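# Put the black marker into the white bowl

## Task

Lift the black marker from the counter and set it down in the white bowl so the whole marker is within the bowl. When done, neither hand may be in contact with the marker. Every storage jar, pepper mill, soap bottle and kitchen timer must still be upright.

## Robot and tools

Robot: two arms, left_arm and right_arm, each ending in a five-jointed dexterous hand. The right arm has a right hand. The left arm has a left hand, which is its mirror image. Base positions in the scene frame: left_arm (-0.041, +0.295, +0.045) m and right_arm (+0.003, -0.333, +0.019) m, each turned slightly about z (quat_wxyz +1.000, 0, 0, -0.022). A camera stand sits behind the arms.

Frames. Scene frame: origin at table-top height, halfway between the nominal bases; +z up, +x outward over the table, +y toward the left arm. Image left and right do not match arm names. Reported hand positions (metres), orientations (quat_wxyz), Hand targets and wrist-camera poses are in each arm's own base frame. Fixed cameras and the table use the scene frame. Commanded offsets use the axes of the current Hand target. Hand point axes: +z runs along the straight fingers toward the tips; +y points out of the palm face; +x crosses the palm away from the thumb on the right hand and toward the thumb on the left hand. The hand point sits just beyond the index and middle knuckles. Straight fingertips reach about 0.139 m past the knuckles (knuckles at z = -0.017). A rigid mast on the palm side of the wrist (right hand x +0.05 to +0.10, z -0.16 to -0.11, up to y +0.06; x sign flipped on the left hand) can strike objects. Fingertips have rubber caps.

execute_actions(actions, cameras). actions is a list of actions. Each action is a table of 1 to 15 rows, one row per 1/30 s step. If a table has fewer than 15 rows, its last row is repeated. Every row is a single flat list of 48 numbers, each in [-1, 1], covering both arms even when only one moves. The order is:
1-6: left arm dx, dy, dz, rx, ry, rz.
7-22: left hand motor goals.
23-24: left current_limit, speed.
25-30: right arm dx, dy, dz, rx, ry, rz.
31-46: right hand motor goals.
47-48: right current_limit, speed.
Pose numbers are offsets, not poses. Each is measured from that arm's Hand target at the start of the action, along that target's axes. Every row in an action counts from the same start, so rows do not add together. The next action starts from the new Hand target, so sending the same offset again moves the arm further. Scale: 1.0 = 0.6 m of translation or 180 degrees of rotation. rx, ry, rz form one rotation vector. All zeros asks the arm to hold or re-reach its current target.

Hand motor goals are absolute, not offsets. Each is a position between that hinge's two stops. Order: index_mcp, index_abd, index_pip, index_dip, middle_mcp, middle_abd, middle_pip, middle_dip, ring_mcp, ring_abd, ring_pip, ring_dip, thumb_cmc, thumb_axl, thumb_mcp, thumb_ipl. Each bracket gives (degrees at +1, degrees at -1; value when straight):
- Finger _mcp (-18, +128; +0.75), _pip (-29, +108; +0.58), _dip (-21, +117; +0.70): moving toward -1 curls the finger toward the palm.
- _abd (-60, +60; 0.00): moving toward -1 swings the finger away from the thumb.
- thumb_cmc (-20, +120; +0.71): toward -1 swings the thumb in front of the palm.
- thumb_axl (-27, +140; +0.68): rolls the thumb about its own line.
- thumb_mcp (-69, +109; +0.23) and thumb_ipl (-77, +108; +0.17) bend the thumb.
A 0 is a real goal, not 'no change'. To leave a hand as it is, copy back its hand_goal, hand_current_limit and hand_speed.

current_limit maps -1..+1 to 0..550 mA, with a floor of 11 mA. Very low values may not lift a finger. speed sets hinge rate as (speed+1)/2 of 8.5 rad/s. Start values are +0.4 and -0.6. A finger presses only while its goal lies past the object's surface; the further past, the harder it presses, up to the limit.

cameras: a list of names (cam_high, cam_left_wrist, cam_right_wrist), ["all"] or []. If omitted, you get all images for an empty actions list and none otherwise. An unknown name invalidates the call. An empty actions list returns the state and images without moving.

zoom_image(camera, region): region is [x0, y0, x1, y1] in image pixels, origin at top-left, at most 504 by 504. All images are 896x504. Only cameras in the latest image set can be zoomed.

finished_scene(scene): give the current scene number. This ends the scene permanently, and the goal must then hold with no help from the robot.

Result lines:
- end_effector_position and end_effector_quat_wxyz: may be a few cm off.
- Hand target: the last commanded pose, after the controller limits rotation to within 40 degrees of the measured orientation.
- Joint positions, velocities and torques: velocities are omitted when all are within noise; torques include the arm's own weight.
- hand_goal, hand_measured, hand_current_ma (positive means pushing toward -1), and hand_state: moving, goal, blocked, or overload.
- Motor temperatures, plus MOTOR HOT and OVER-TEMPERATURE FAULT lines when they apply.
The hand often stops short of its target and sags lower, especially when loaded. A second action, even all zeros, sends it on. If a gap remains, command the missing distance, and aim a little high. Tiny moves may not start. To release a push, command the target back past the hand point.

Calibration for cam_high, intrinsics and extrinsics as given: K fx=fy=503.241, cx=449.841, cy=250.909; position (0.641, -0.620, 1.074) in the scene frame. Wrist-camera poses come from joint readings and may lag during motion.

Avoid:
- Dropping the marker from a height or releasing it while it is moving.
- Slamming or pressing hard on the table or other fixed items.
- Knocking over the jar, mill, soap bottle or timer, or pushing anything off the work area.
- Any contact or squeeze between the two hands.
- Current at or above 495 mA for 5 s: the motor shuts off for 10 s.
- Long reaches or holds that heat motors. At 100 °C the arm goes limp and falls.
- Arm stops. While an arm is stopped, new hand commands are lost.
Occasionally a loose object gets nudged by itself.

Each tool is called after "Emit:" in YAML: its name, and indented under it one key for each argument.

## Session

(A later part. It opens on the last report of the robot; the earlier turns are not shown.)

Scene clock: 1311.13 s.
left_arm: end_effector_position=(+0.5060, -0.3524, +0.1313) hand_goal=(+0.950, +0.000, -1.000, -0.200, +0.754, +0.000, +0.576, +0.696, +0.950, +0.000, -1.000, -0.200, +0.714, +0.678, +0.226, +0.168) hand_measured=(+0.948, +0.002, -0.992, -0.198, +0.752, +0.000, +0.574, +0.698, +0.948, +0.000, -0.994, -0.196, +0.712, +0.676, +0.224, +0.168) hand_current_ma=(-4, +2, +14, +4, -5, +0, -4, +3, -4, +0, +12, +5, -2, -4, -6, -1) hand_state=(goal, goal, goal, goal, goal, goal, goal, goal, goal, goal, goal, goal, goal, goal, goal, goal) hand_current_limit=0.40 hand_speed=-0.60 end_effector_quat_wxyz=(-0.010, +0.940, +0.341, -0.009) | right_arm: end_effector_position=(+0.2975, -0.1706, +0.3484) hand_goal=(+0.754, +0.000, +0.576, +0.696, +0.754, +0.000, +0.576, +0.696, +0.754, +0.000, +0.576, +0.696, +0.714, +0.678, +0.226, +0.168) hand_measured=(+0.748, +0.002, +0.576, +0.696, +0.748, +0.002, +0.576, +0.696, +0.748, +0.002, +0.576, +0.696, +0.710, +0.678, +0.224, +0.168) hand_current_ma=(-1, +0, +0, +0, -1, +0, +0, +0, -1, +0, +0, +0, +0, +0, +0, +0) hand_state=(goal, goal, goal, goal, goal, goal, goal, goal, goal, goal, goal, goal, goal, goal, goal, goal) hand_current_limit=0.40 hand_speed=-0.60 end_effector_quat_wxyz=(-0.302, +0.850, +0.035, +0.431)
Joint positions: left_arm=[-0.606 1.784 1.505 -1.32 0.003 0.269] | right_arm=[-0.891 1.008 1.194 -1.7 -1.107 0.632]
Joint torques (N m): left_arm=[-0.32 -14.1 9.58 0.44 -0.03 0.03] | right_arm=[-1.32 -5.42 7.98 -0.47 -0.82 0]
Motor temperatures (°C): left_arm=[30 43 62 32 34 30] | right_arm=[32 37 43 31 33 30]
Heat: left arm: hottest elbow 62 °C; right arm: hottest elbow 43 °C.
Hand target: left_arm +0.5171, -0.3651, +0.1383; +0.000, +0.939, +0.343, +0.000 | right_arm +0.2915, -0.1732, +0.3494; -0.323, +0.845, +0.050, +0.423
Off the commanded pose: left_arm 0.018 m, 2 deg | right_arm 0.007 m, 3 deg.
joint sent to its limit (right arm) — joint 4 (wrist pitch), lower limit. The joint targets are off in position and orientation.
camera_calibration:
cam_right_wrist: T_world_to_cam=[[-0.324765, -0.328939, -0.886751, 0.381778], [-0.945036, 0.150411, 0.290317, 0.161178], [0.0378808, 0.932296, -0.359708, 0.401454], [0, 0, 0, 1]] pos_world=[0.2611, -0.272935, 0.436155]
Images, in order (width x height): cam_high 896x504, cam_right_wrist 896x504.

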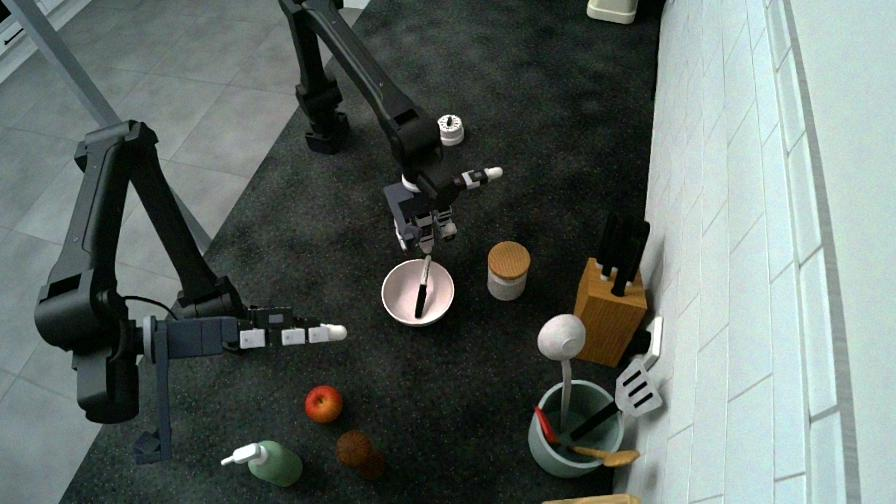

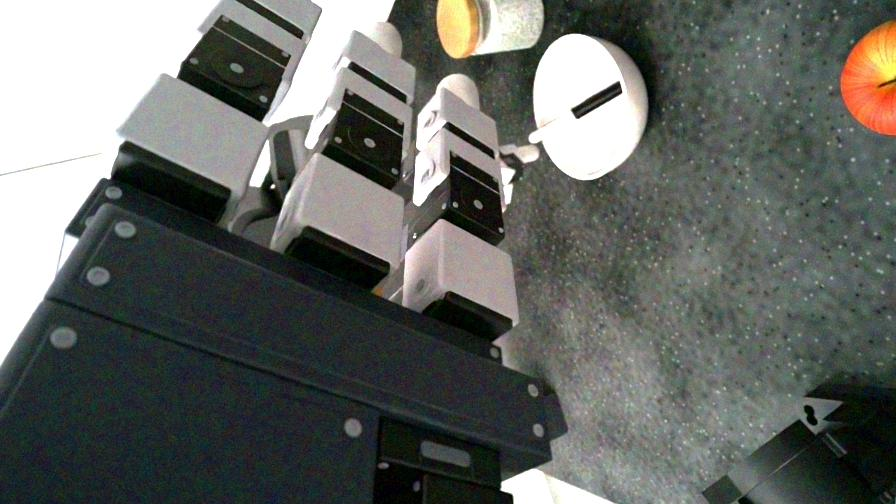

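Emit:
execute_actions:
  actions:
    - [[0.0102,0.0086,0,0,0,0,0.95,0,-1,-0.2,0.754,0,0.576,0.696,0.95,0,-1,-0.2,0.714,0.678,0.226,0.168,0.4,-0.6,0,0,0,0,0,0,0.754,0,0.576,0.696,0.754,0,0.576,0.696,0.754,0,0.576,0.696,0.714,0.678,0.226,0.168,0.4,-0.6]]
  cameras: ["cam_high","cam_right_wrist"]

Emit:
zoom_image:
  camera: "cam_high"
  region: [370, 225, 480, 335]

Emit:
zoom_image:
  camera: "cam_right_wrist"
  region: [440, 10, 680, 200]

Scene clock: 1324.67 s.
left_arm: end_effector_position=(+0.5087, -0.3532, +0.1238) hand_goal=(+0.950, +0.000, -1.000, -0.200, +0.754, +0.000, +0.576, +0.696, +0.950, +0.000, -1.000, -0.200, +0.714, +0.678, +0.226, +0.168) hand_measured=(+0.948, +0.002, -0.992, -0.198, +0.752, +0.000, +0.574, +0.698, +0.948, +0.000, -0.994, -0.196, +0.712, +0.676, +0.224, +0.168) hand_current_ma=(-4, +2, +14, +4, -5, +0, -4, +3, -4, +0, +12, +5, -2, -4, -6, -1) hand_state=(goal, goal, goal, goal, goal, goal, goal, goal, goal, goal, goal, goal, goal, goal, goal, goal) hand_current_limit=0.40 hand_speed=-0.60 end_effector_quat_wxyz=(-0.015, +0.940, +0.342, -0.013) | right_arm: end_effector_position=(+0.2975, -0.1706, +0.3484) hand_goal=(+0.754, +0.000, +0.576, +0.696, +0.754, +0.000, +0.576, +0.696, +0.754, +0.000, +0.576, +0.696, +0.714, +0.678, +0.226, +0.168) hand_measured=(+0.748, +0.002, +0.576, +0.696, +0.748, +0.002, +0.576, +0.696, +0.748, +0.002, +0.576, +0.696, +0.710, +0.678, +0.224, +0.168) hand_current_ma=(-1, +0, +0, +0, -1, +0, +0, +0, -1, +0, +0, +0, +0, +0, +0, +0) hand_state=(goal, goal, goal, goal, goal, goal, goal, goal, goal, goal, goal, goal, goal, goal, goal, goal) hand_current_limit=0.40 hand_speed=-0.60 end_effector_quat_wxyz=(-0.302, +0.850, +0.035, +0.431)
Joint positions: left_arm=[-0.604 1.802 1.513 -1.32 0.003 0.269] | right_arm=[-0.891 1.008 1.194 -1.7 -1.107 0.632]
Joint torques (N m): left_arm=[0.32 -14.74 10.52 0.31 -0.02 0.08] | right_arm=[-1.14 -5.66 7.97 -0.43 -0.82 0]
Motor temperatures (°C): left_arm=[30 42 64 32 34 30] | right_arm=[32 37 43 31 33 30]
Heat: left arm: hottest elbow 64 °C; right arm: hottest elbow 43 °C.
Hand target: left_arm +0.5251, -0.3651, +0.1383; +0.000, +0.939, +0.343, +0.000 | right_arm +0.2915, -0.1732, +0.3494; -0.323, +0.845, +0.050, +0.423
Off the commanded pose: left_arm 0.025 m, 2 deg | right_arm 0.007 m, 3 deg.
joint sent to its limit (right arm) — joint 4 (wrist pitch), lower limit. The joint targets are off in position and orientation.
camera_calibration:
cam_right_wrist: T_world_to_cam=[[-0.324765, -0.328939, -0.886751, 0.381778], [-0.945036, 0.150411, 0.290317, 0.161178], [0.0378808, 0.932296, -0.359708, 0.401454], [0, 0, 0, 1]] pos_world=[0.2611, -0.272935, 0.436155]
Images, in order (width x height): cam_high 896x504, cam_right_wrist 896x504.

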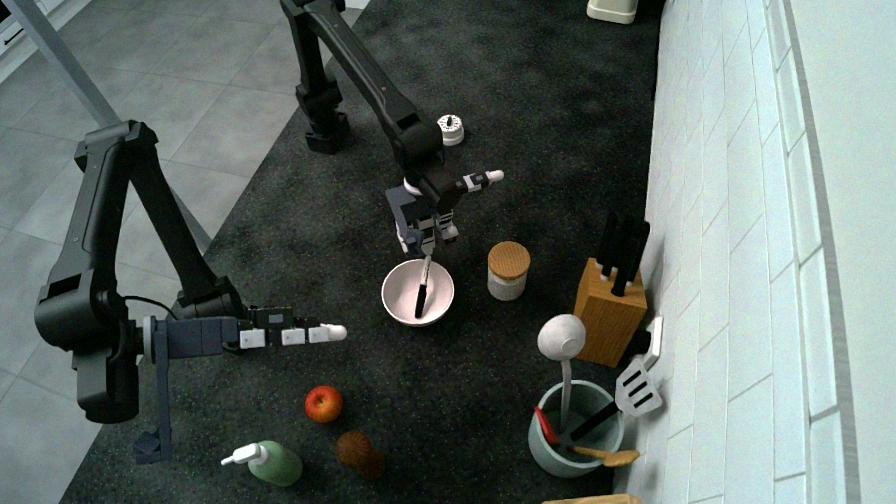

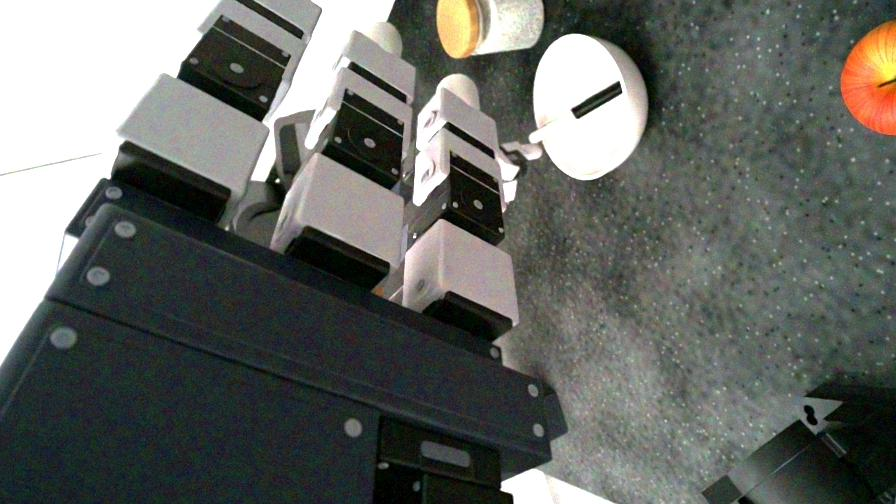

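Scaled by 4.582 from the camera's 896x504 image, which has a finer 1280x720 frame.

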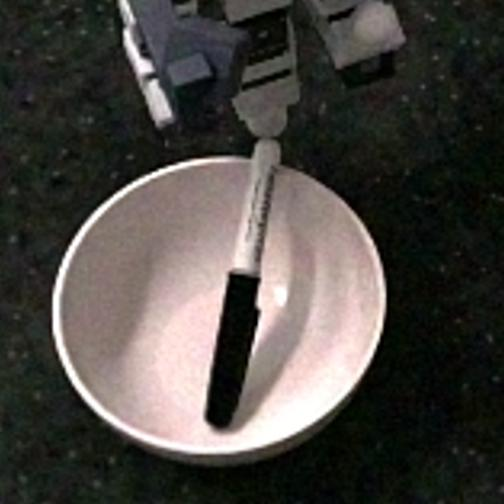

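Scaled by 2.100 from the camera's 896x504 image, which has a finer 1280x720 frame.

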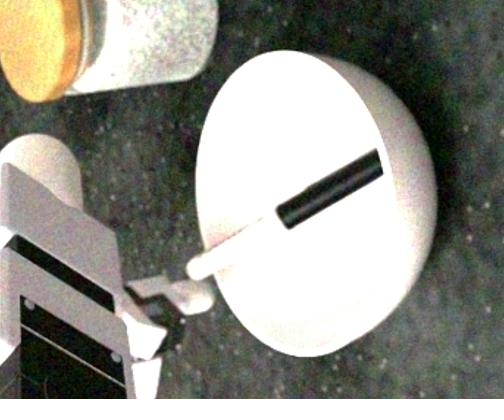

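Emit:
execute_actions:
  actions:
    - [[0,0,-0.02,0,0,0,0.95,0,-1,-0.2,0.754,0,0.576,0.696,0.95,0,-1,-0.2,0.714,0.678,0.226,0.168,0.4,-0.6,0,0,0,0,0,0,0.754,0,0.576,0.696,0.754,0,0.576,0.696,0.754,0,0.576,0.696,0.714,0.678,0.226,0.168,0.4,-0.6]]
  cameras: ["cam_high","cam_right_wrist"]

Emit:
zoom_image:
  camera: "cam_high"
  region: [370, 225, 480, 335]

Emit:
zoom_image:
  camera: "cam_right_wrist"
  region: [440, 10, 680, 200]

Scene clock: 1333.17 s.
left_arm: end_effector_position=(+0.5110, -0.3548, +0.1323) hand_goal=(+0.950, +0.000, -1.000, -0.200, +0.754, +0.000, +0.576, +0.696, +0.950, +0.000, -1.000, -0.200, +0.714, +0.678, +0.226, +0.168) hand_measured=(+0.948, +0.002, -0.992, -0.198, +0.752, +0.000, +0.574, +0.698, +0.948, +0.000, -0.994, -0.196, +0.712, +0.676, +0.224, +0.168) hand_current_ma=(-4, +2, +14, +4, -5, +0, -4, +3, -4, +0, +12, +5, -2, -4, -6, -1) hand_state=(goal, goal, goal, goal, goal, goal, goal, goal, goal, goal, goal, goal, goal, goal, goal, goal) hand_current_limit=0.40 hand_speed=-0.60 end_effector_quat_wxyz=(-0.014, +0.940, +0.342, -0.012) | right_arm: end_effector_position=(+0.2975, -0.1706, +0.3484) hand_goal=(+0.754, +0.000, +0.576, +0.696, +0.754, +0.000, +0.576, +0.696, +0.754, +0.000, +0.576, +0.696, +0.714, +0.678, +0.226, +0.168) hand_measured=(+0.748, +0.002, +0.576, +0.696, +0.748, +0.002, +0.576, +0.696, +0.748, +0.002, +0.576, +0.696, +0.710, +0.678, +0.224, +0.168) hand_current_ma=(-1, +0, +0, +0, -1, +0, +0, +0, -1, +0, +0, +0, +0, +0, +0, +0) hand_state=(goal, goal, goal, goal, goal, goal, goal, goal, goal, goal, goal, goal, goal, goal, goal, goal) hand_current_limit=0.40 hand_speed=-0.60 end_effector_quat_wxyz=(-0.302, +0.850, +0.035, +0.431)
Joint positions: left_arm=[-0.604 1.802 1.536 -1.342 0.003 0.269] | right_arm=[-0.891 1.008 1.194 -1.7 -1.107 0.632]
Joint torques (N m): left_arm=[0.44 -14.92 10.55 -0.1 -0.06 0.06] | right_arm=[-1.2 -5.54 7.97 -0.49 -0.82 0]
Motor temperatures (°C): left_arm=[30 41 63 32 34 30] | right_arm=[32 37 43 31 33 30]
Heat: left arm: hottest elbow 63 °C; right arm: hottest elbow 43 °C.
Hand target: left_arm +0.5251, -0.3651, +0.1503; +0.000, +0.939, +0.343, +0.000 | right_arm +0.2915, -0.1732, +0.3494; -0.323, +0.845, +0.050, +0.423
Off the commanded pose: left_arm 0.025 m, 2 deg | right_arm 0.007 m, 3 deg.
joint sent to its limit (right arm) — joint 4 (wrist pitch), lower limit. The joint targets are off in position and orientation.
camera_calibration:
cam_right_wrist: T_world_to_cam=[[-0.324765, -0.328939, -0.886751, 0.381778], [-0.945036, 0.150411, 0.290317, 0.161178], [0.0378808, 0.932296, -0.359708, 0.401454], [0, 0, 0, 1]] pos_world=[0.2611, -0.272935, 0.436155]
Images, in order (width x height): cam_high 896x504, cam_right_wrist 896x504.

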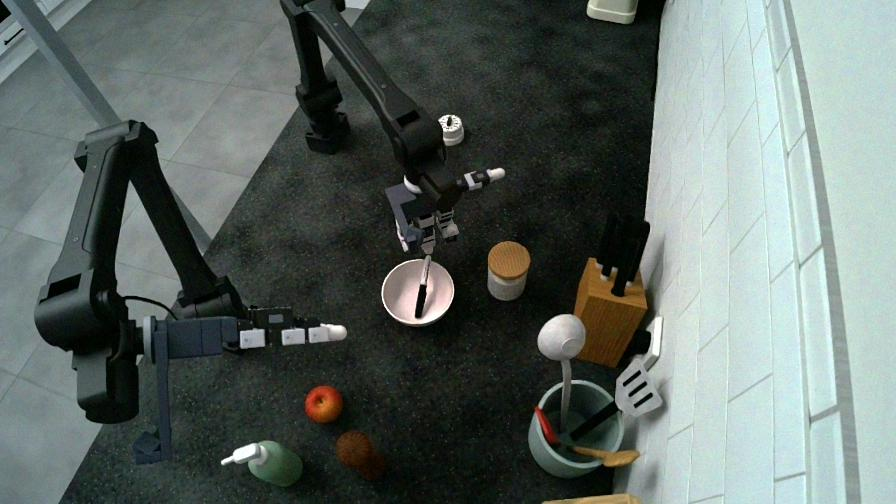

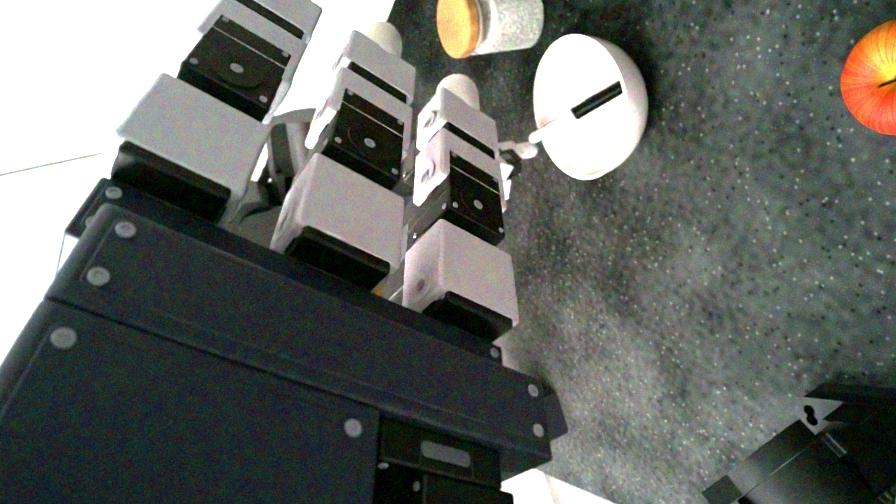

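Scaled by 4.582 from the camera's 896x504 image, which has a finer 1280x720 frame.

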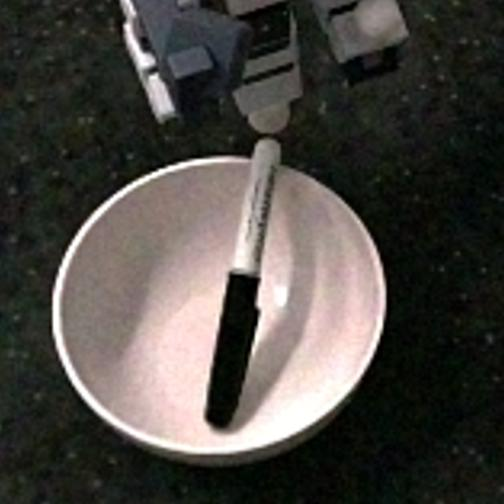

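Scaled by 2.100 from the camera's 896x504 image, which has a finer 1280x720 frame.

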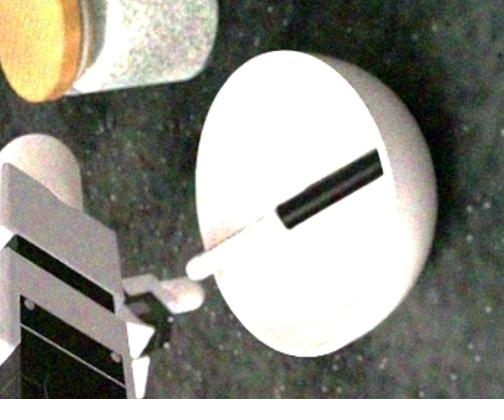

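Emit:
execute_actions:
  actions:
    - [[-0.0065,0.0207,0,0,0,0,0.95,0,-1,-0.2,0.754,0,0.576,0.696,0.95,0,-1,-0.2,0.714,0.678,0.226,0.168,0.4,-0.6,0,0,0,0,0,0,0.754,0,0.576,0.696,0.754,0,0.576,0.696,0.754,0,0.576,0.696,0.714,0.678,0.226,0.168,0.4,-0.6]]
  cameras: ["cam_high","cam_right_wrist"]

Emit:
zoom_image:
  camera: "cam_high"
  region: [370, 225, 480, 335]

Emit:
zoom_image:
  camera: "cam_right_wrist"
  region: [440, 10, 680, 200]

Scene clock: 1342.73 s.
left_arm: end_effector_position=(+0.5205, -0.3608, +0.1383) hand_goal=(+0.950, +0.000, -1.000, -0.200, +0.754, +0.000, +0.576, +0.696, +0.950, +0.000, -1.000, -0.200, +0.714, +0.678, +0.226, +0.168) hand_measured=(+0.948, +0.002, -0.992, -0.198, +0.752, +0.000, +0.574, +0.698, +0.948, +0.000, -0.994, -0.196, +0.712, +0.676, +0.224, +0.168) hand_current_ma=(-4, +2, +14, +4, -4, +0, -3, +3, -4, +0, +12, +5, -2, -4, -6, -1) hand_state=(goal, goal, goal, goal, goal, goal, goal, goal, goal, goal, goal, goal, goal, goal, goal, goal) hand_current_limit=0.40 hand_speed=-0.60 end_effector_quat_wxyz=(-0.010, +0.939, +0.344, -0.009) | right_arm: end_effector_position=(+0.2975, -0.1706, +0.3484) hand_goal=(+0.754, +0.000, +0.576, +0.696, +0.754, +0.000, +0.576, +0.696, +0.754, +0.000, +0.576, +0.696, +0.714, +0.678, +0.226, +0.168) hand_measured=(+0.748, +0.002, +0.576, +0.696, +0.748, +0.002, +0.576, +0.696, +0.748, +0.002, +0.576, +0.696, +0.710, +0.678, +0.224, +0.168) hand_current_ma=(-1, +0, +0, +0, -1, +0, +0, +0, -1, +0, +0, +0, +0, +0, +0, +0) hand_state=(goal, goal, goal, goal, goal, goal, goal, goal, goal, goal, goal, goal, goal, goal, goal, goal) hand_current_limit=0.40 hand_speed=-0.60 end_effector_quat_wxyz=(-0.302, +0.850, +0.035, +0.431)
Joint positions: left_arm=[-0.604 1.821 1.576 -1.352 0.003 0.264] | right_arm=[-0.891 1.008 1.194 -1.7 -1.107 0.632]
Joint torques (N m): left_arm=[-0.09 -14.33 10.51 -0.01 -0.03 0.04] | right_arm=[-1.08 -5.42 7.9 -0.43 -0.83 0.01]
Motor temperatures (°C): left_arm=[30 41 63 32 34 30] | right_arm=[32 37 43 31 33 30]
Heat: left arm: hottest elbow 63 °C; right arm: hottest elbow 43 °C.
Hand target: left_arm +0.5301, -0.3771, +0.1504; +0.000, +0.939, +0.343, +0.000 | right_arm +0.2915, -0.1732, +0.3494; -0.323, +0.845, +0.050, +0.423
Off the commanded pose: left_arm 0.022 m, 2 deg | right_arm 0.007 m, 3 deg.
joint sent to its limit (right arm) — joint 4 (wrist pitch), lower limit. The joint targets are off in position and orientation.
camera_calibration:
cam_right_wrist: T_world_to_cam=[[-0.324765, -0.328939, -0.886751, 0.381778], [-0.945036, 0.150411, 0.290317, 0.161178], [0.0378808, 0.932296, -0.359708, 0.401454], [0, 0, 0, 1]] pos_world=[0.2611, -0.272935, 0.436155]
Images, in order (width x height): cam_high 896x504, cam_right_wrist 896x504.

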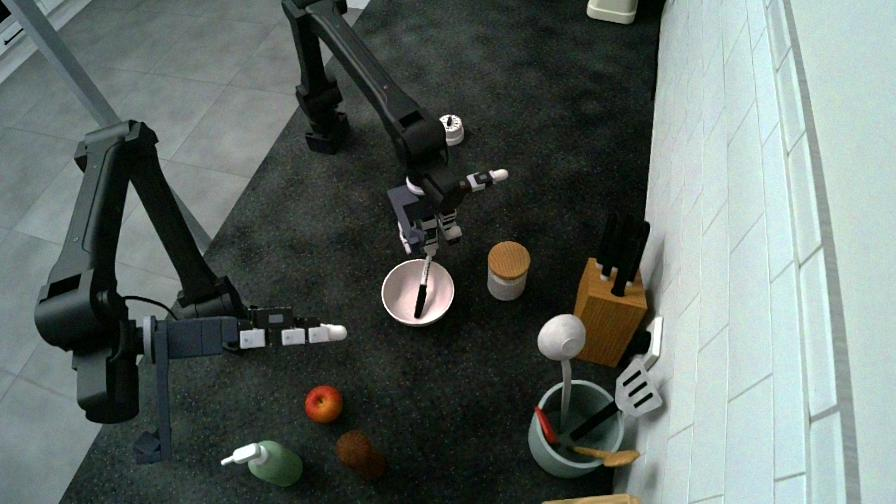

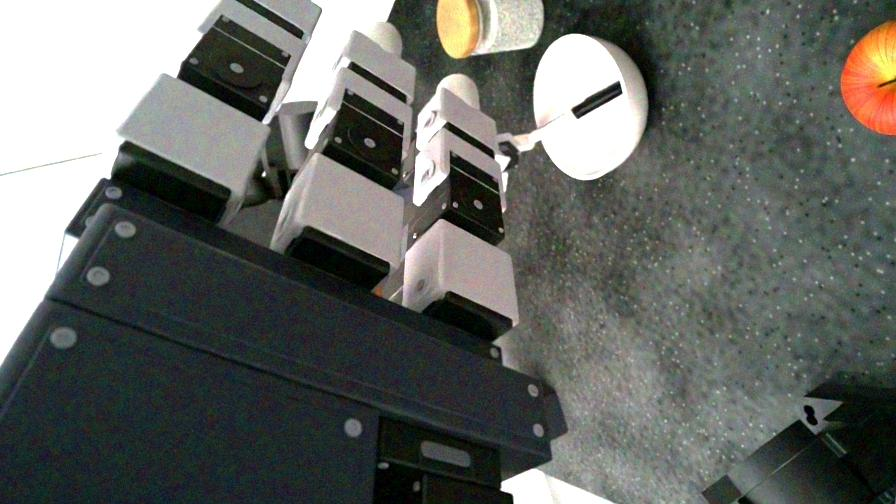

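Scaled by 4.582 from the camera's 896x504 image, which has a finer 1280x720 frame.

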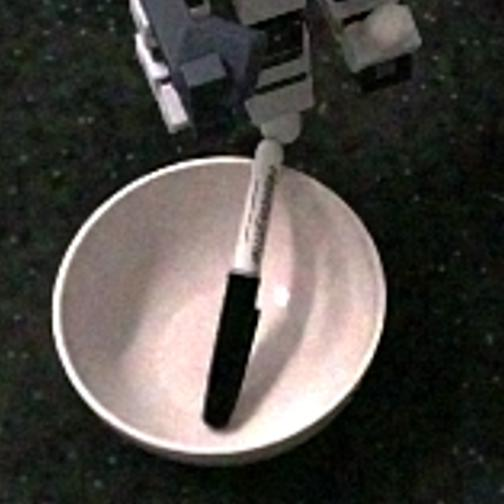

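Scaled by 2.100 from the camera's 896x504 image, which has a finer 1280x720 frame.

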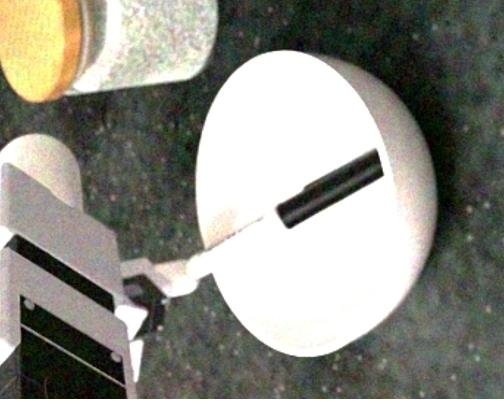

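Emit:
execute_actions:
  actions:
    - [[-0.0167,0.0121,0,0,0,0,0.95,0,-1,-0.2,0.754,0,0.576,0.696,0.95,0,-1,-0.2,0.714,0.678,0.226,0.168,0.4,-0.6,0,0,0,0,0,0,0.754,0,0.576,0.696,0.754,0,0.576,0.696,0.754,0,0.576,0.696,0.714,0.678,0.226,0.168,0.4,-0.6]]
  cameras: ["cam_high","cam_right_wrist"]

Emit:
zoom_image:
  camera: "cam_high"
  region: [370, 225, 480, 335]

Emit:
zoom_image:
  camera: "cam_right_wrist"
  region: [440, 10, 680, 200]

Scene clock: 1353.33 s.
left_arm: end_effector_position=(+0.5159, -0.3732, +0.1380) hand_goal=(+0.950, +0.000, -1.000, -0.200, +0.754, +0.000, +0.576, +0.696, +0.950, +0.000, -1.000, -0.200, +0.714, +0.678, +0.226, +0.168) hand_measured=(+0.948, +0.002, -0.992, -0.198, +0.756, +0.000, +0.576, +0.698, +0.948, +0.000, -0.994, -0.196, +0.712, +0.676, +0.224, +0.168) hand_current_ma=(-4, +2, +14, +4, +2, +0, +1, +3, -4, +0, +12, +5, -2, -4, -6, -1) hand_state=(goal, goal, goal, goal, goal, goal, goal, goal, goal, goal, goal, goal, goal, goal, goal, goal) hand_current_limit=0.40 hand_speed=-0.60 end_effector_quat_wxyz=(-0.011, +0.939, +0.343, -0.010) | right_arm: end_effector_position=(+0.2975, -0.1706, +0.3484) hand_goal=(+0.754, +0.000, +0.576, +0.696, +0.754, +0.000, +0.576, +0.696, +0.754, +0.000, +0.576, +0.696, +0.714, +0.678, +0.226, +0.168) hand_measured=(+0.748, +0.002, +0.576, +0.696, +0.748, +0.002, +0.576, +0.696, +0.748, +0.002, +0.576, +0.696, +0.710, +0.678, +0.224, +0.168) hand_current_ma=(-1, +0, +0, +0, -1, +0, +0, +0, -1, +0, +0, +0, +0, +0, +0, +0) hand_state=(goal, goal, goal, goal, goal, goal, goal, goal, goal, goal, goal, goal, goal, goal, goal, goal) hand_current_limit=0.40 hand_speed=-0.60 end_effector_quat_wxyz=(-0.302, +0.850, +0.035, +0.431)
Joint positions: left_arm=[-0.627 1.832 1.591 -1.36 0.003 0.243] | right_arm=[-0.891 1.008 1.194 -1.7 -1.107 0.632]
Joint torques (N m): left_arm=[-0.85 -14.86 10.88 -0.08 -0.07 0.03] | right_arm=[-1.38 -5.42 8.01 -0.5 -0.83 0.01]
Motor temperatures (°C): left_arm=[30 41 63 32 34 30] | right_arm=[32 37 43 31 33 30]
Heat: left arm: hottest elbow 63 °C; right arm: hottest elbow 43 °C.
Hand target: left_arm +0.5271, -0.3891, +0.1504; +0.000, +0.939, +0.343, +0.000 | right_arm +0.2915, -0.1732, +0.3494; -0.323, +0.845, +0.050, +0.423
Off the commanded pose: left_arm 0.023 m, 2 deg | right_arm 0.007 m, 3 deg.
joint sent to its limit (right arm) — joint 4 (wrist pitch), lower limit. The joint targets are off in position and orientation.
camera_calibration:
cam_right_wrist: T_world_to_cam=[[-0.324765, -0.328939, -0.886751, 0.381778], [-0.945036, 0.150411, 0.290317, 0.161178], [0.0378808, 0.932296, -0.359708, 0.401454], [0, 0, 0, 1]] pos_world=[0.2611, -0.272935, 0.436155]
Images, in order (width x height): cam_high 896x504, cam_right_wrist 896x504.

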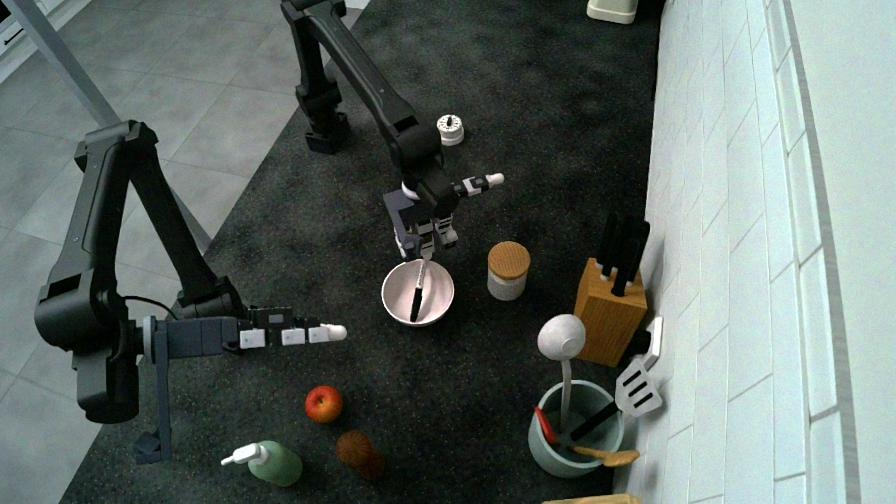

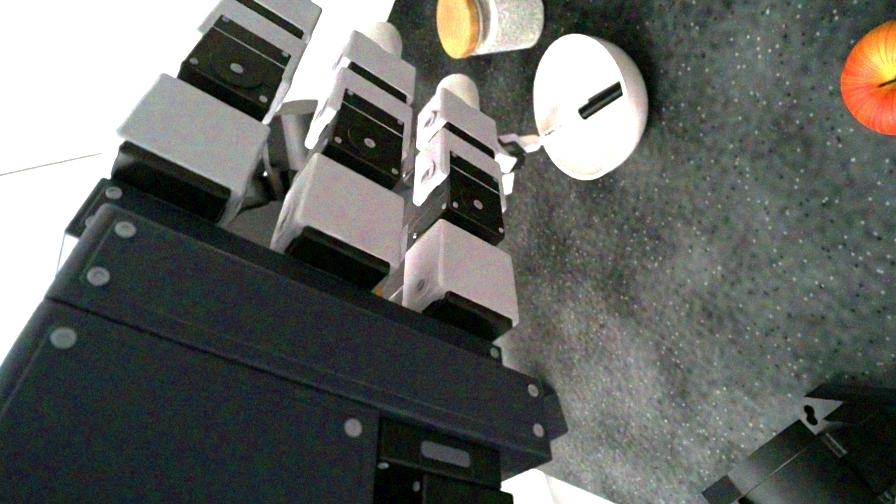

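Scaled by 4.582 from the camera's 896x504 image, which has a finer 1280x720 frame.

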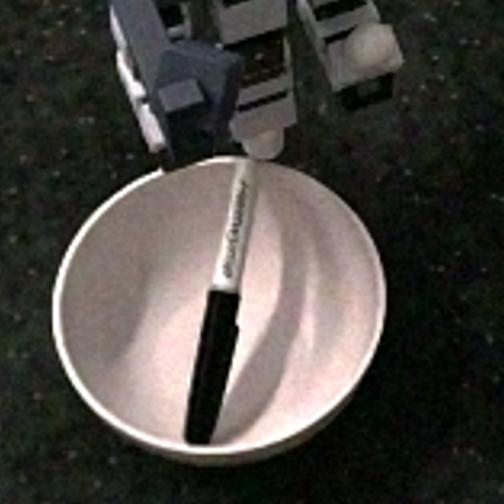

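Scaled by 2.100 from the camera's 896x504 image, which has a finer 1280x720 frame.

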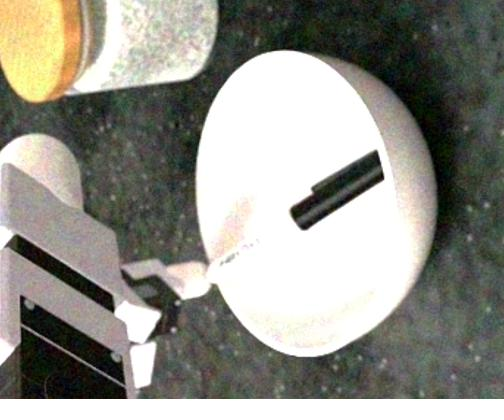

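Emit:
execute_actions:
  actions:
    - [[-0.018,0.011,0,0,0,0,0.95,0,-1,-0.2,0.754,0,0.576,0.696,0.95,0,-1,-0.2,0.714,0.678,0.226,0.168,0.4,-0.6,0,0,0,0,0,0,0.754,0,0.576,0.696,0.754,0,0.576,0.696,0.754,0,0.576,0.696,0.714,0.678,0.226,0.168,0.4,-0.6]]
  cameras: ["cam_high","cam_right_wrist"]

Emit:
zoom_image:
  camera: "cam_high"
  region: [370, 225, 480, 335]

Emit:
zoom_image:
  camera: "cam_right_wrist"
  region: [440, 10, 680, 200]

Scene clock: 1366.73 s.
left_arm: end_effector_position=(+0.5145, -0.3814, +0.1388) hand_goal=(+0.950, +0.000, -1.000, -0.200, +0.754, +0.000, +0.576, +0.696, +0.950, +0.000, -1.000, -0.200, +0.714, +0.678, +0.226, +0.168) hand_measured=(+0.948, +0.002, -0.992, -0.198, +0.762, +0.008, +0.582, +0.698, +0.948, +0.000, -0.994, -0.196, +0.712, +0.676, +0.224, +0.168) hand_current_ma=(-4, +2, +14, +4, +20, +15, +10, +3, -4, +0, +12, +5, -2, -4, -6, -1) hand_state=(goal, goal, goal, goal, goal, goal, goal, goal, goal, goal, goal, goal, goal, goal, goal, goal) hand_current_limit=0.40 hand_speed=-0.60 end_effector_quat_wxyz=(-0.014, +0.939, +0.345, -0.005) | right_arm: end_effector_position=(+0.2975, -0.1706, +0.3484) hand_goal=(+0.754, +0.000, +0.576, +0.696, +0.754, +0.000, +0.576, +0.696, +0.754, +0.000, +0.576, +0.696, +0.714, +0.678, +0.226, +0.168) hand_measured=(+0.748, +0.002, +0.576, +0.696, +0.748, +0.002, +0.576, +0.696, +0.748, +0.002, +0.576, +0.696, +0.710, +0.678, +0.224, +0.168) hand_current_ma=(-1, +0, +0, +0, -1, +0, +0, +0, -1, +0, +0, +0, +0, +0, +0, +0) hand_state=(goal, goal, goal, goal, goal, goal, goal, goal, goal, goal, goal, goal, goal, goal, goal, goal) hand_current_limit=0.40 hand_speed=-0.60 end_effector_quat_wxyz=(-0.302, +0.850, +0.035, +0.431)
Joint positions: left_arm=[-0.644 1.841 1.607 -1.366 -0.006 0.223] | right_arm=[-0.891 1.008 1.194 -1.7 -1.107 0.632]
Joint torques (N m): left_arm=[-0.85 -15.03 10.86 0.06 -0.03 0.03] | right_arm=[-1.32 -5.6 7.95 -0.49 -0.84 0.01]
Motor temperatures (°C): left_arm=[30 42 63 32 34 30] | right_arm=[32 37 43 31 33 30]
Heat: left arm: hottest elbow 63 °C; right arm: hottest elbow 43 °C.
Hand target: left_arm +0.5231, -0.4011, +0.1504; +0.000, +0.939, +0.343, +0.000 | right_arm +0.2915, -0.1732, +0.3494; -0.323, +0.845, +0.050, +0.423
Off the commanded pose: left_arm 0.024 m, 2 deg | right_arm 0.007 m, 3 deg.
joint sent to its limit (right arm) — joint 4 (wrist pitch), lower limit. The joint targets are off in position and orientation.
camera_calibration:
cam_right_wrist: T_world_to_cam=[[-0.324765, -0.328939, -0.886751, 0.381778], [-0.945036, 0.150411, 0.290317, 0.161178], [0.0378808, 0.932296, -0.359708, 0.401454], [0, 0, 0, 1]] pos_world=[0.2611, -0.272935, 0.436155]
Images, in order (width x height): cam_high 896x504, cam_right_wrist 896x504.

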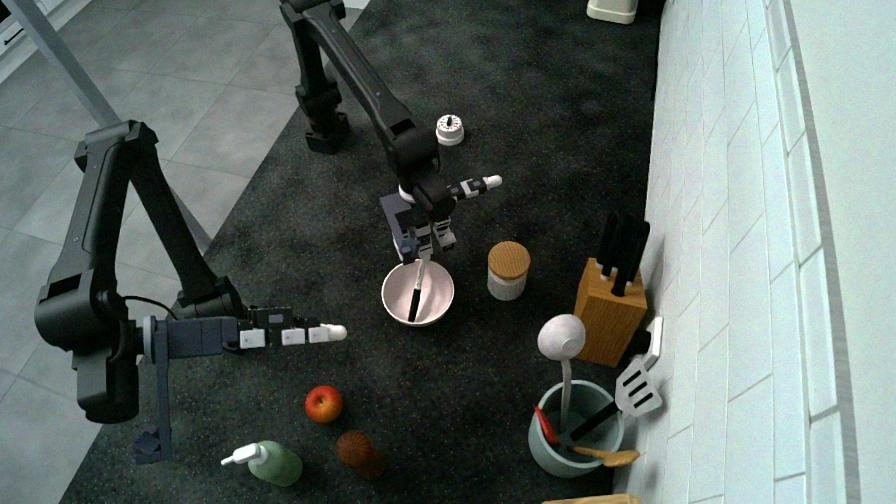

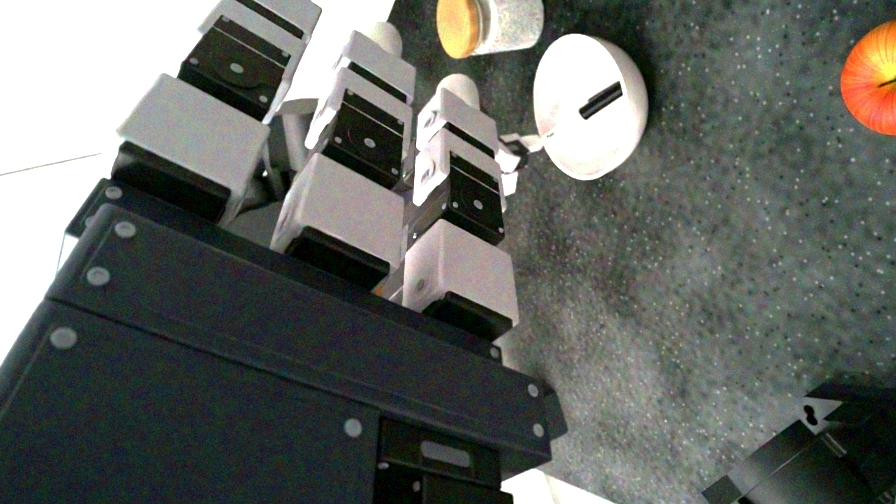

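Scaled by 4.582 from the camera's 896x504 image, which has a finer 1280x720 frame.

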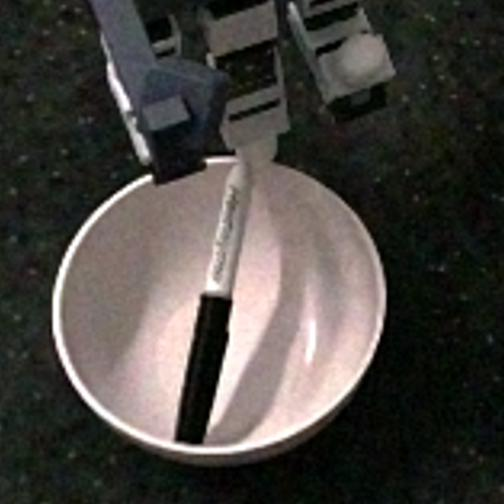

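Scaled by 2.100 from the camera's 896x504 image, which has a finer 1280x720 frame.

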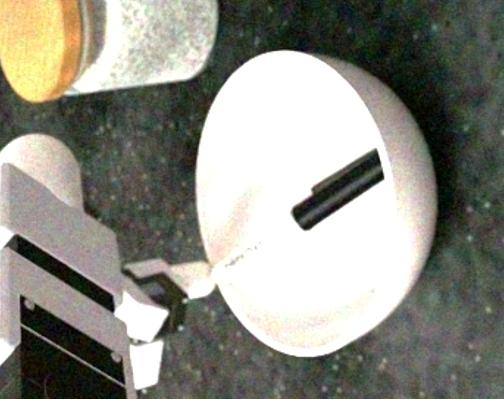

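Emit:
execute_actions:
  actions:
    - [[0.0278,-0.02,-0.02,0,0,0,0.95,0,-1,-0.2,0.754,0,0.576,0.696,0.95,0,-1,-0.2,0.714,0.678,0.226,0.168,0.4,-0.6,0,0,0,0,0,0,0.754,0,0.576,0.696,0.754,0,0.576,0.696,0.754,0,0.576,0.696,0.714,0.678,0.226,0.168,0.4,-0.6]]
    - [[0,0,-0.08,0,0,0,0.95,0,-1,-0.2,0.754,0,0.576,0.696,0.95,0,-1,-0.2,0.714,0.678,0.226,0.168,0.4,-0.6,0,0,0,0,0,0,0.754,0,0.576,0.696,0.754,0,0.576,0.696,0.754,0,0.576,0.696,0.714,0.678,0.226,0.168,0.4,-0.6]]
  cameras: ["cam_high","cam_right_wrist"]

Emit:
zoom_image:
  camera: "cam_high"
  region: [370, 225, 480, 335]

Emit:
zoom_image:
  camera: "cam_right_wrist"
  region: [440, 10, 680, 200]

Scene clock: 1384.50 s.
left_arm: end_effector_position=(+0.5155, -0.3753, +0.1800) hand_goal=(+0.950, +0.000, -1.000, -0.200, +0.754, +0.000, +0.576, +0.696, +0.950, +0.000, -1.000, -0.200, +0.714, +0.678, +0.226, +0.168) hand_measured=(+0.948, +0.002, -0.992, -0.198, +0.754, +0.002, +0.578, +0.698, +0.948, +0.000, -0.994, -0.196, +0.712, +0.676, +0.224, +0.168) hand_current_ma=(-4, +2, +14, +4, +0, +4, +3, +3, -4, +0, +12, +5, -2, -4, -6, -1) hand_state=(goal, goal, goal, goal, goal, goal, goal, goal, goal, goal, goal, goal, goal, goal, goal, goal) hand_current_limit=0.40 hand_speed=-0.60 end_effector_quat_wxyz=(-0.022, +0.938, +0.346, -0.017) | right_arm: end_effector_position=(+0.2975, -0.1706, +0.3484) hand_goal=(+0.754, +0.000, +0.576, +0.696, +0.754, +0.000, +0.576, +0.696, +0.754, +0.000, +0.576, +0.696, +0.714, +0.678, +0.226, +0.168) hand_measured=(+0.748, +0.002, +0.576, +0.696, +0.748, +0.002, +0.576, +0.696, +0.748, +0.002, +0.576, +0.696, +0.710, +0.678, +0.224, +0.168) hand_current_ma=(-1, +0, +0, +0, -1, +0, +0, +0, -1, +0, +0, +0, +0, +0, +0, +0) hand_state=(goal, goal, goal, goal, goal, goal, goal, goal, goal, goal, goal, goal, goal, goal, goal, goal) hand_current_limit=0.40 hand_speed=-0.60 end_effector_quat_wxyz=(-0.302, +0.850, +0.035, +0.431)
Joint positions: left_arm=[-0.632 1.83 1.706 -1.503 0.003 0.232] | right_arm=[-0.891 1.008 1.194 -1.7 -1.107 0.632]
Joint torques (N m): left_arm=[0.79 -17.44 10.58 -0.05 -0.02 0.16] | right_arm=[-1.49 -5.48 7.94 -0.5 -0.82 -0.02]
Motor temperatures (°C): left_arm=[30 42 67 32 34 30] | right_arm=[32 37 43 31 33 30]
Heat: left arm: hottest elbow 67 °C; right arm: hottest elbow 43 °C.
Hand target: left_arm +0.5281, -0.3812, +0.2104; +0.000, +0.939, +0.343, +0.000 | right_arm +0.2915, -0.1732, +0.3494; -0.323, +0.845, +0.050, +0.423
Off the commanded pose: left_arm 0.033 m, 3 deg | right_arm 0.007 m, 3 deg.
joint sent to its limit (right arm) — joint 4 (wrist pitch), lower limit. The joint targets are off in position and orientation.
camera_calibration:
cam_right_wrist: T_world_to_cam=[[-0.324765, -0.328939, -0.886751, 0.381778], [-0.945036, 0.150411, 0.290317, 0.161178], [0.0378808, 0.932296, -0.359708, 0.401454], [0, 0, 0, 1]] pos_world=[0.2611, -0.272935, 0.436155]
Images, in order (width x height): cam_high 896x504, cam_right_wrist 896x504.

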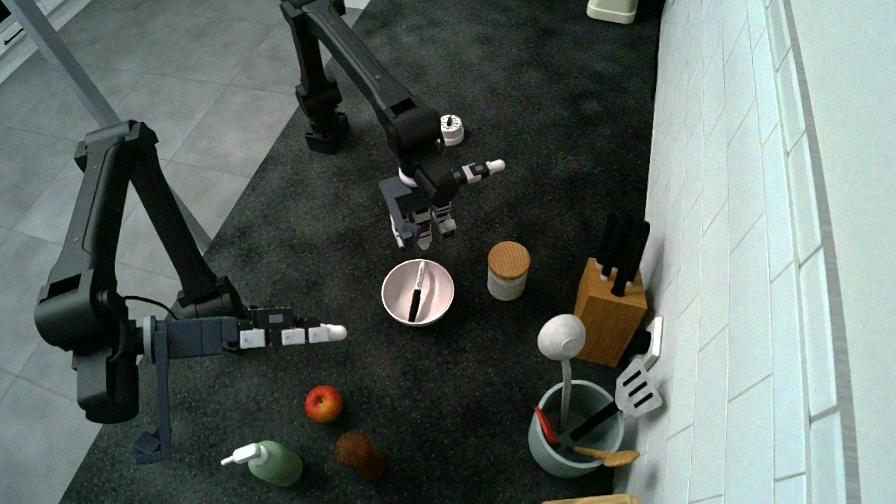

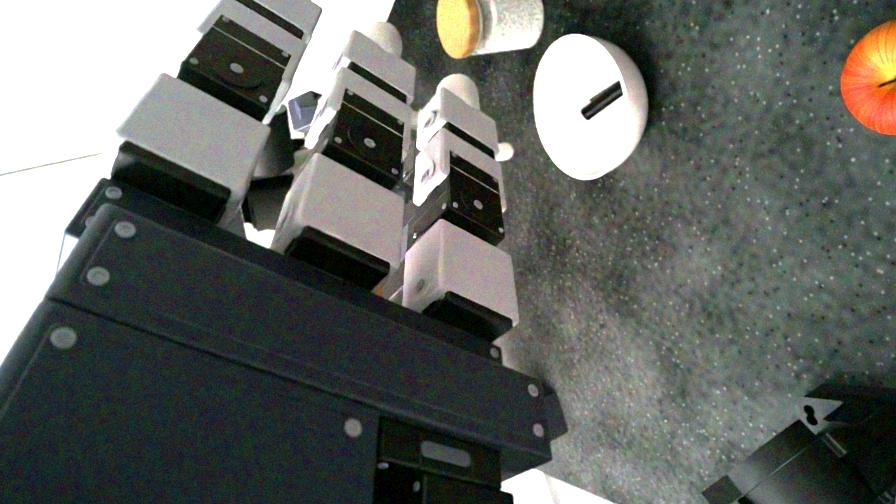

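Scaled by 4.582 from the camera's 896x504 image, which has a finer 1280x720 frame.

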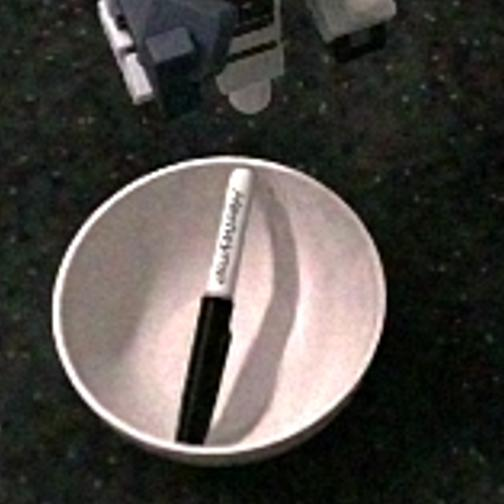

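Scaled by 2.100 from the camera's 896x504 image, which has a finer 1280x720 frame.

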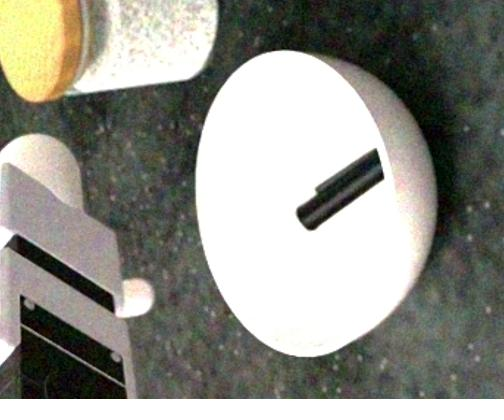

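Emit:
zoom_image:
  camera: "cam_high"
  region: [400, 245, 445, 290]

Emit:
zoom_image:
  camera: "cam_high"
  region: [390, 290, 435, 335]

Emit:
zoom_image:
  camera: "cam_right_wrist"
  region: [520, 80, 640, 190]

Scaled by 11.200 from the camera's 896x504 image, which has a finer 1280x720 frame.

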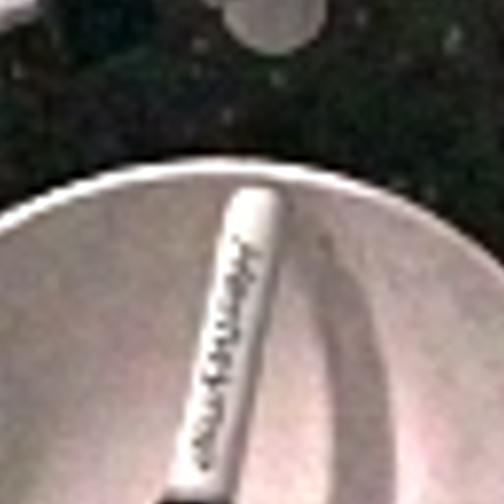

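Scaled by 11.200 from the camera's 896x504 image, which has a finer 1280x720 frame.

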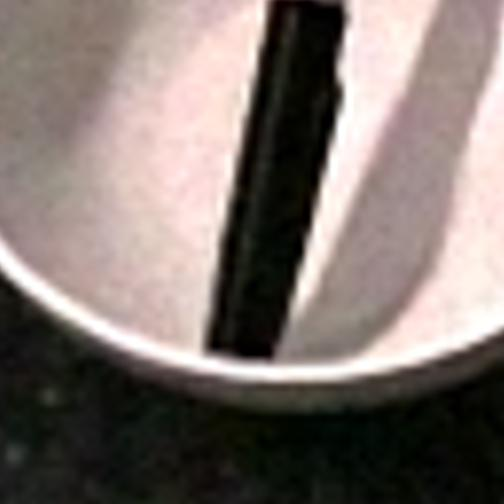

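Scaled by 4.200 from the camera's 896x504 image, which has a finer 1280x720 frame.

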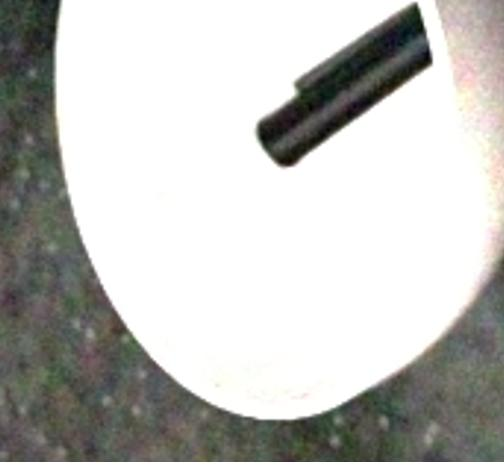

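Emit:
execute_actions:
  actions: []
  cameras: ["cam_left_wrist"]

Scene clock: 1423.67 s.
left_arm: end_effector_position=(+0.5155, -0.3753, +0.1800) hand_goal=(+0.950, +0.000, -1.000, -0.200, +0.754, +0.000, +0.576, +0.696, +0.950, +0.000, -1.000, -0.200, +0.714, +0.678, +0.226, +0.168) hand_measured=(+0.948, +0.002, -0.992, -0.198, +0.754, +0.002, +0.578, +0.698, +0.948, +0.000, -0.994, -0.196, +0.712, +0.676, +0.224, +0.168) hand_current_ma=(-4, +2, +14, +4, +0, +4, +3, +3, -4, +0, +12, +5, -2, -4, -6, -1) hand_state=(goal, goal, goal, goal, goal, goal, goal, goal, goal, goal, goal, goal, goal, goal, goal, goal) hand_current_limit=0.40 hand_speed=-0.60 end_effector_quat_wxyz=(-0.022, +0.938, +0.346, -0.017) | right_arm: end_effector_position=(+0.2975, -0.1706, +0.3484) hand_goal=(+0.754, +0.000, +0.576, +0.696, +0.754, +0.000, +0.576, +0.696, +0.754, +0.000, +0.576, +0.696, +0.714, +0.678, +0.226, +0.168) hand_measured=(+0.748, +0.002, +0.576, +0.696, +0.748, +0.002, +0.576, +0.696, +0.748, +0.002, +0.576, +0.696, +0.710, +0.678, +0.224, +0.168) hand_current_ma=(-1, +0, +0, +0, -1, +0, +0, +0, -1, +0, +0, +0, +0, +0, +0, +0) hand_state=(goal, goal, goal, goal, goal, goal, goal, goal, goal, goal, goal, goal, goal, goal, goal, goal) hand_current_limit=0.40 hand_speed=-0.60 end_effector_quat_wxyz=(-0.302, +0.850, +0.035, +0.431)
Joint positions: left_arm=[-0.632 1.83 1.706 -1.503 0.003 0.232] | right_arm=[-0.891 1.008 1.194 -1.7 -1.107 0.632]
Joint velocities: within noise
Joint torques (N m): left_arm=[0.73 -18.02 10.77 -0.2 -0.08 0.16] | right_arm=[-1.2 -5.6 7.94 -0.47 -0.82 0.01]
Motor temperatures (°C): left_arm=[30 41 70 32 34 30] | right_arm=[32 37 43 31 33 30]
Heat: left arm: hottest elbow 70 °C; right arm: hottest elbow 43 °C.
Hand target: left_arm +0.5281, -0.3812, +0.2104; +0.000, +0.939, +0.343, +0.000 | right_arm +0.2915, -0.1732, +0.3494; -0.323, +0.845, +0.050, +0.423
Off the commanded pose: left_arm 0.033 m, 3 deg | right_arm 0.007 m, 3 deg.
camera_calibration:
cam_left_wrist: T_world_to_cam=[[-0.997897, 0.0277621, 0.0585671, 0.483508], [0.0620351, 0.670858, 0.738986, 0.0434686], [-0.0187744, 0.741066, -0.67117, 0.532585], [0, 0, 0, 1]] pos_world=[0.489794, -0.437265, 0.297015]
Images, in order (width x height): cam_left_wrist 896x504.

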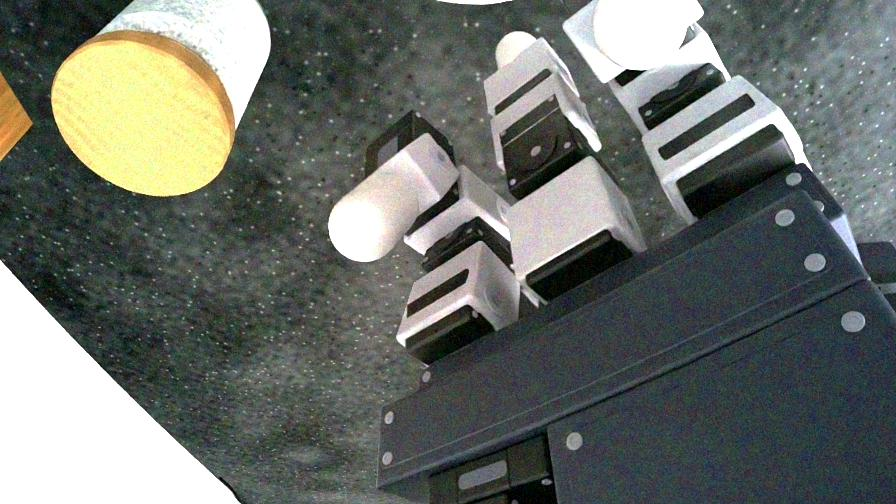

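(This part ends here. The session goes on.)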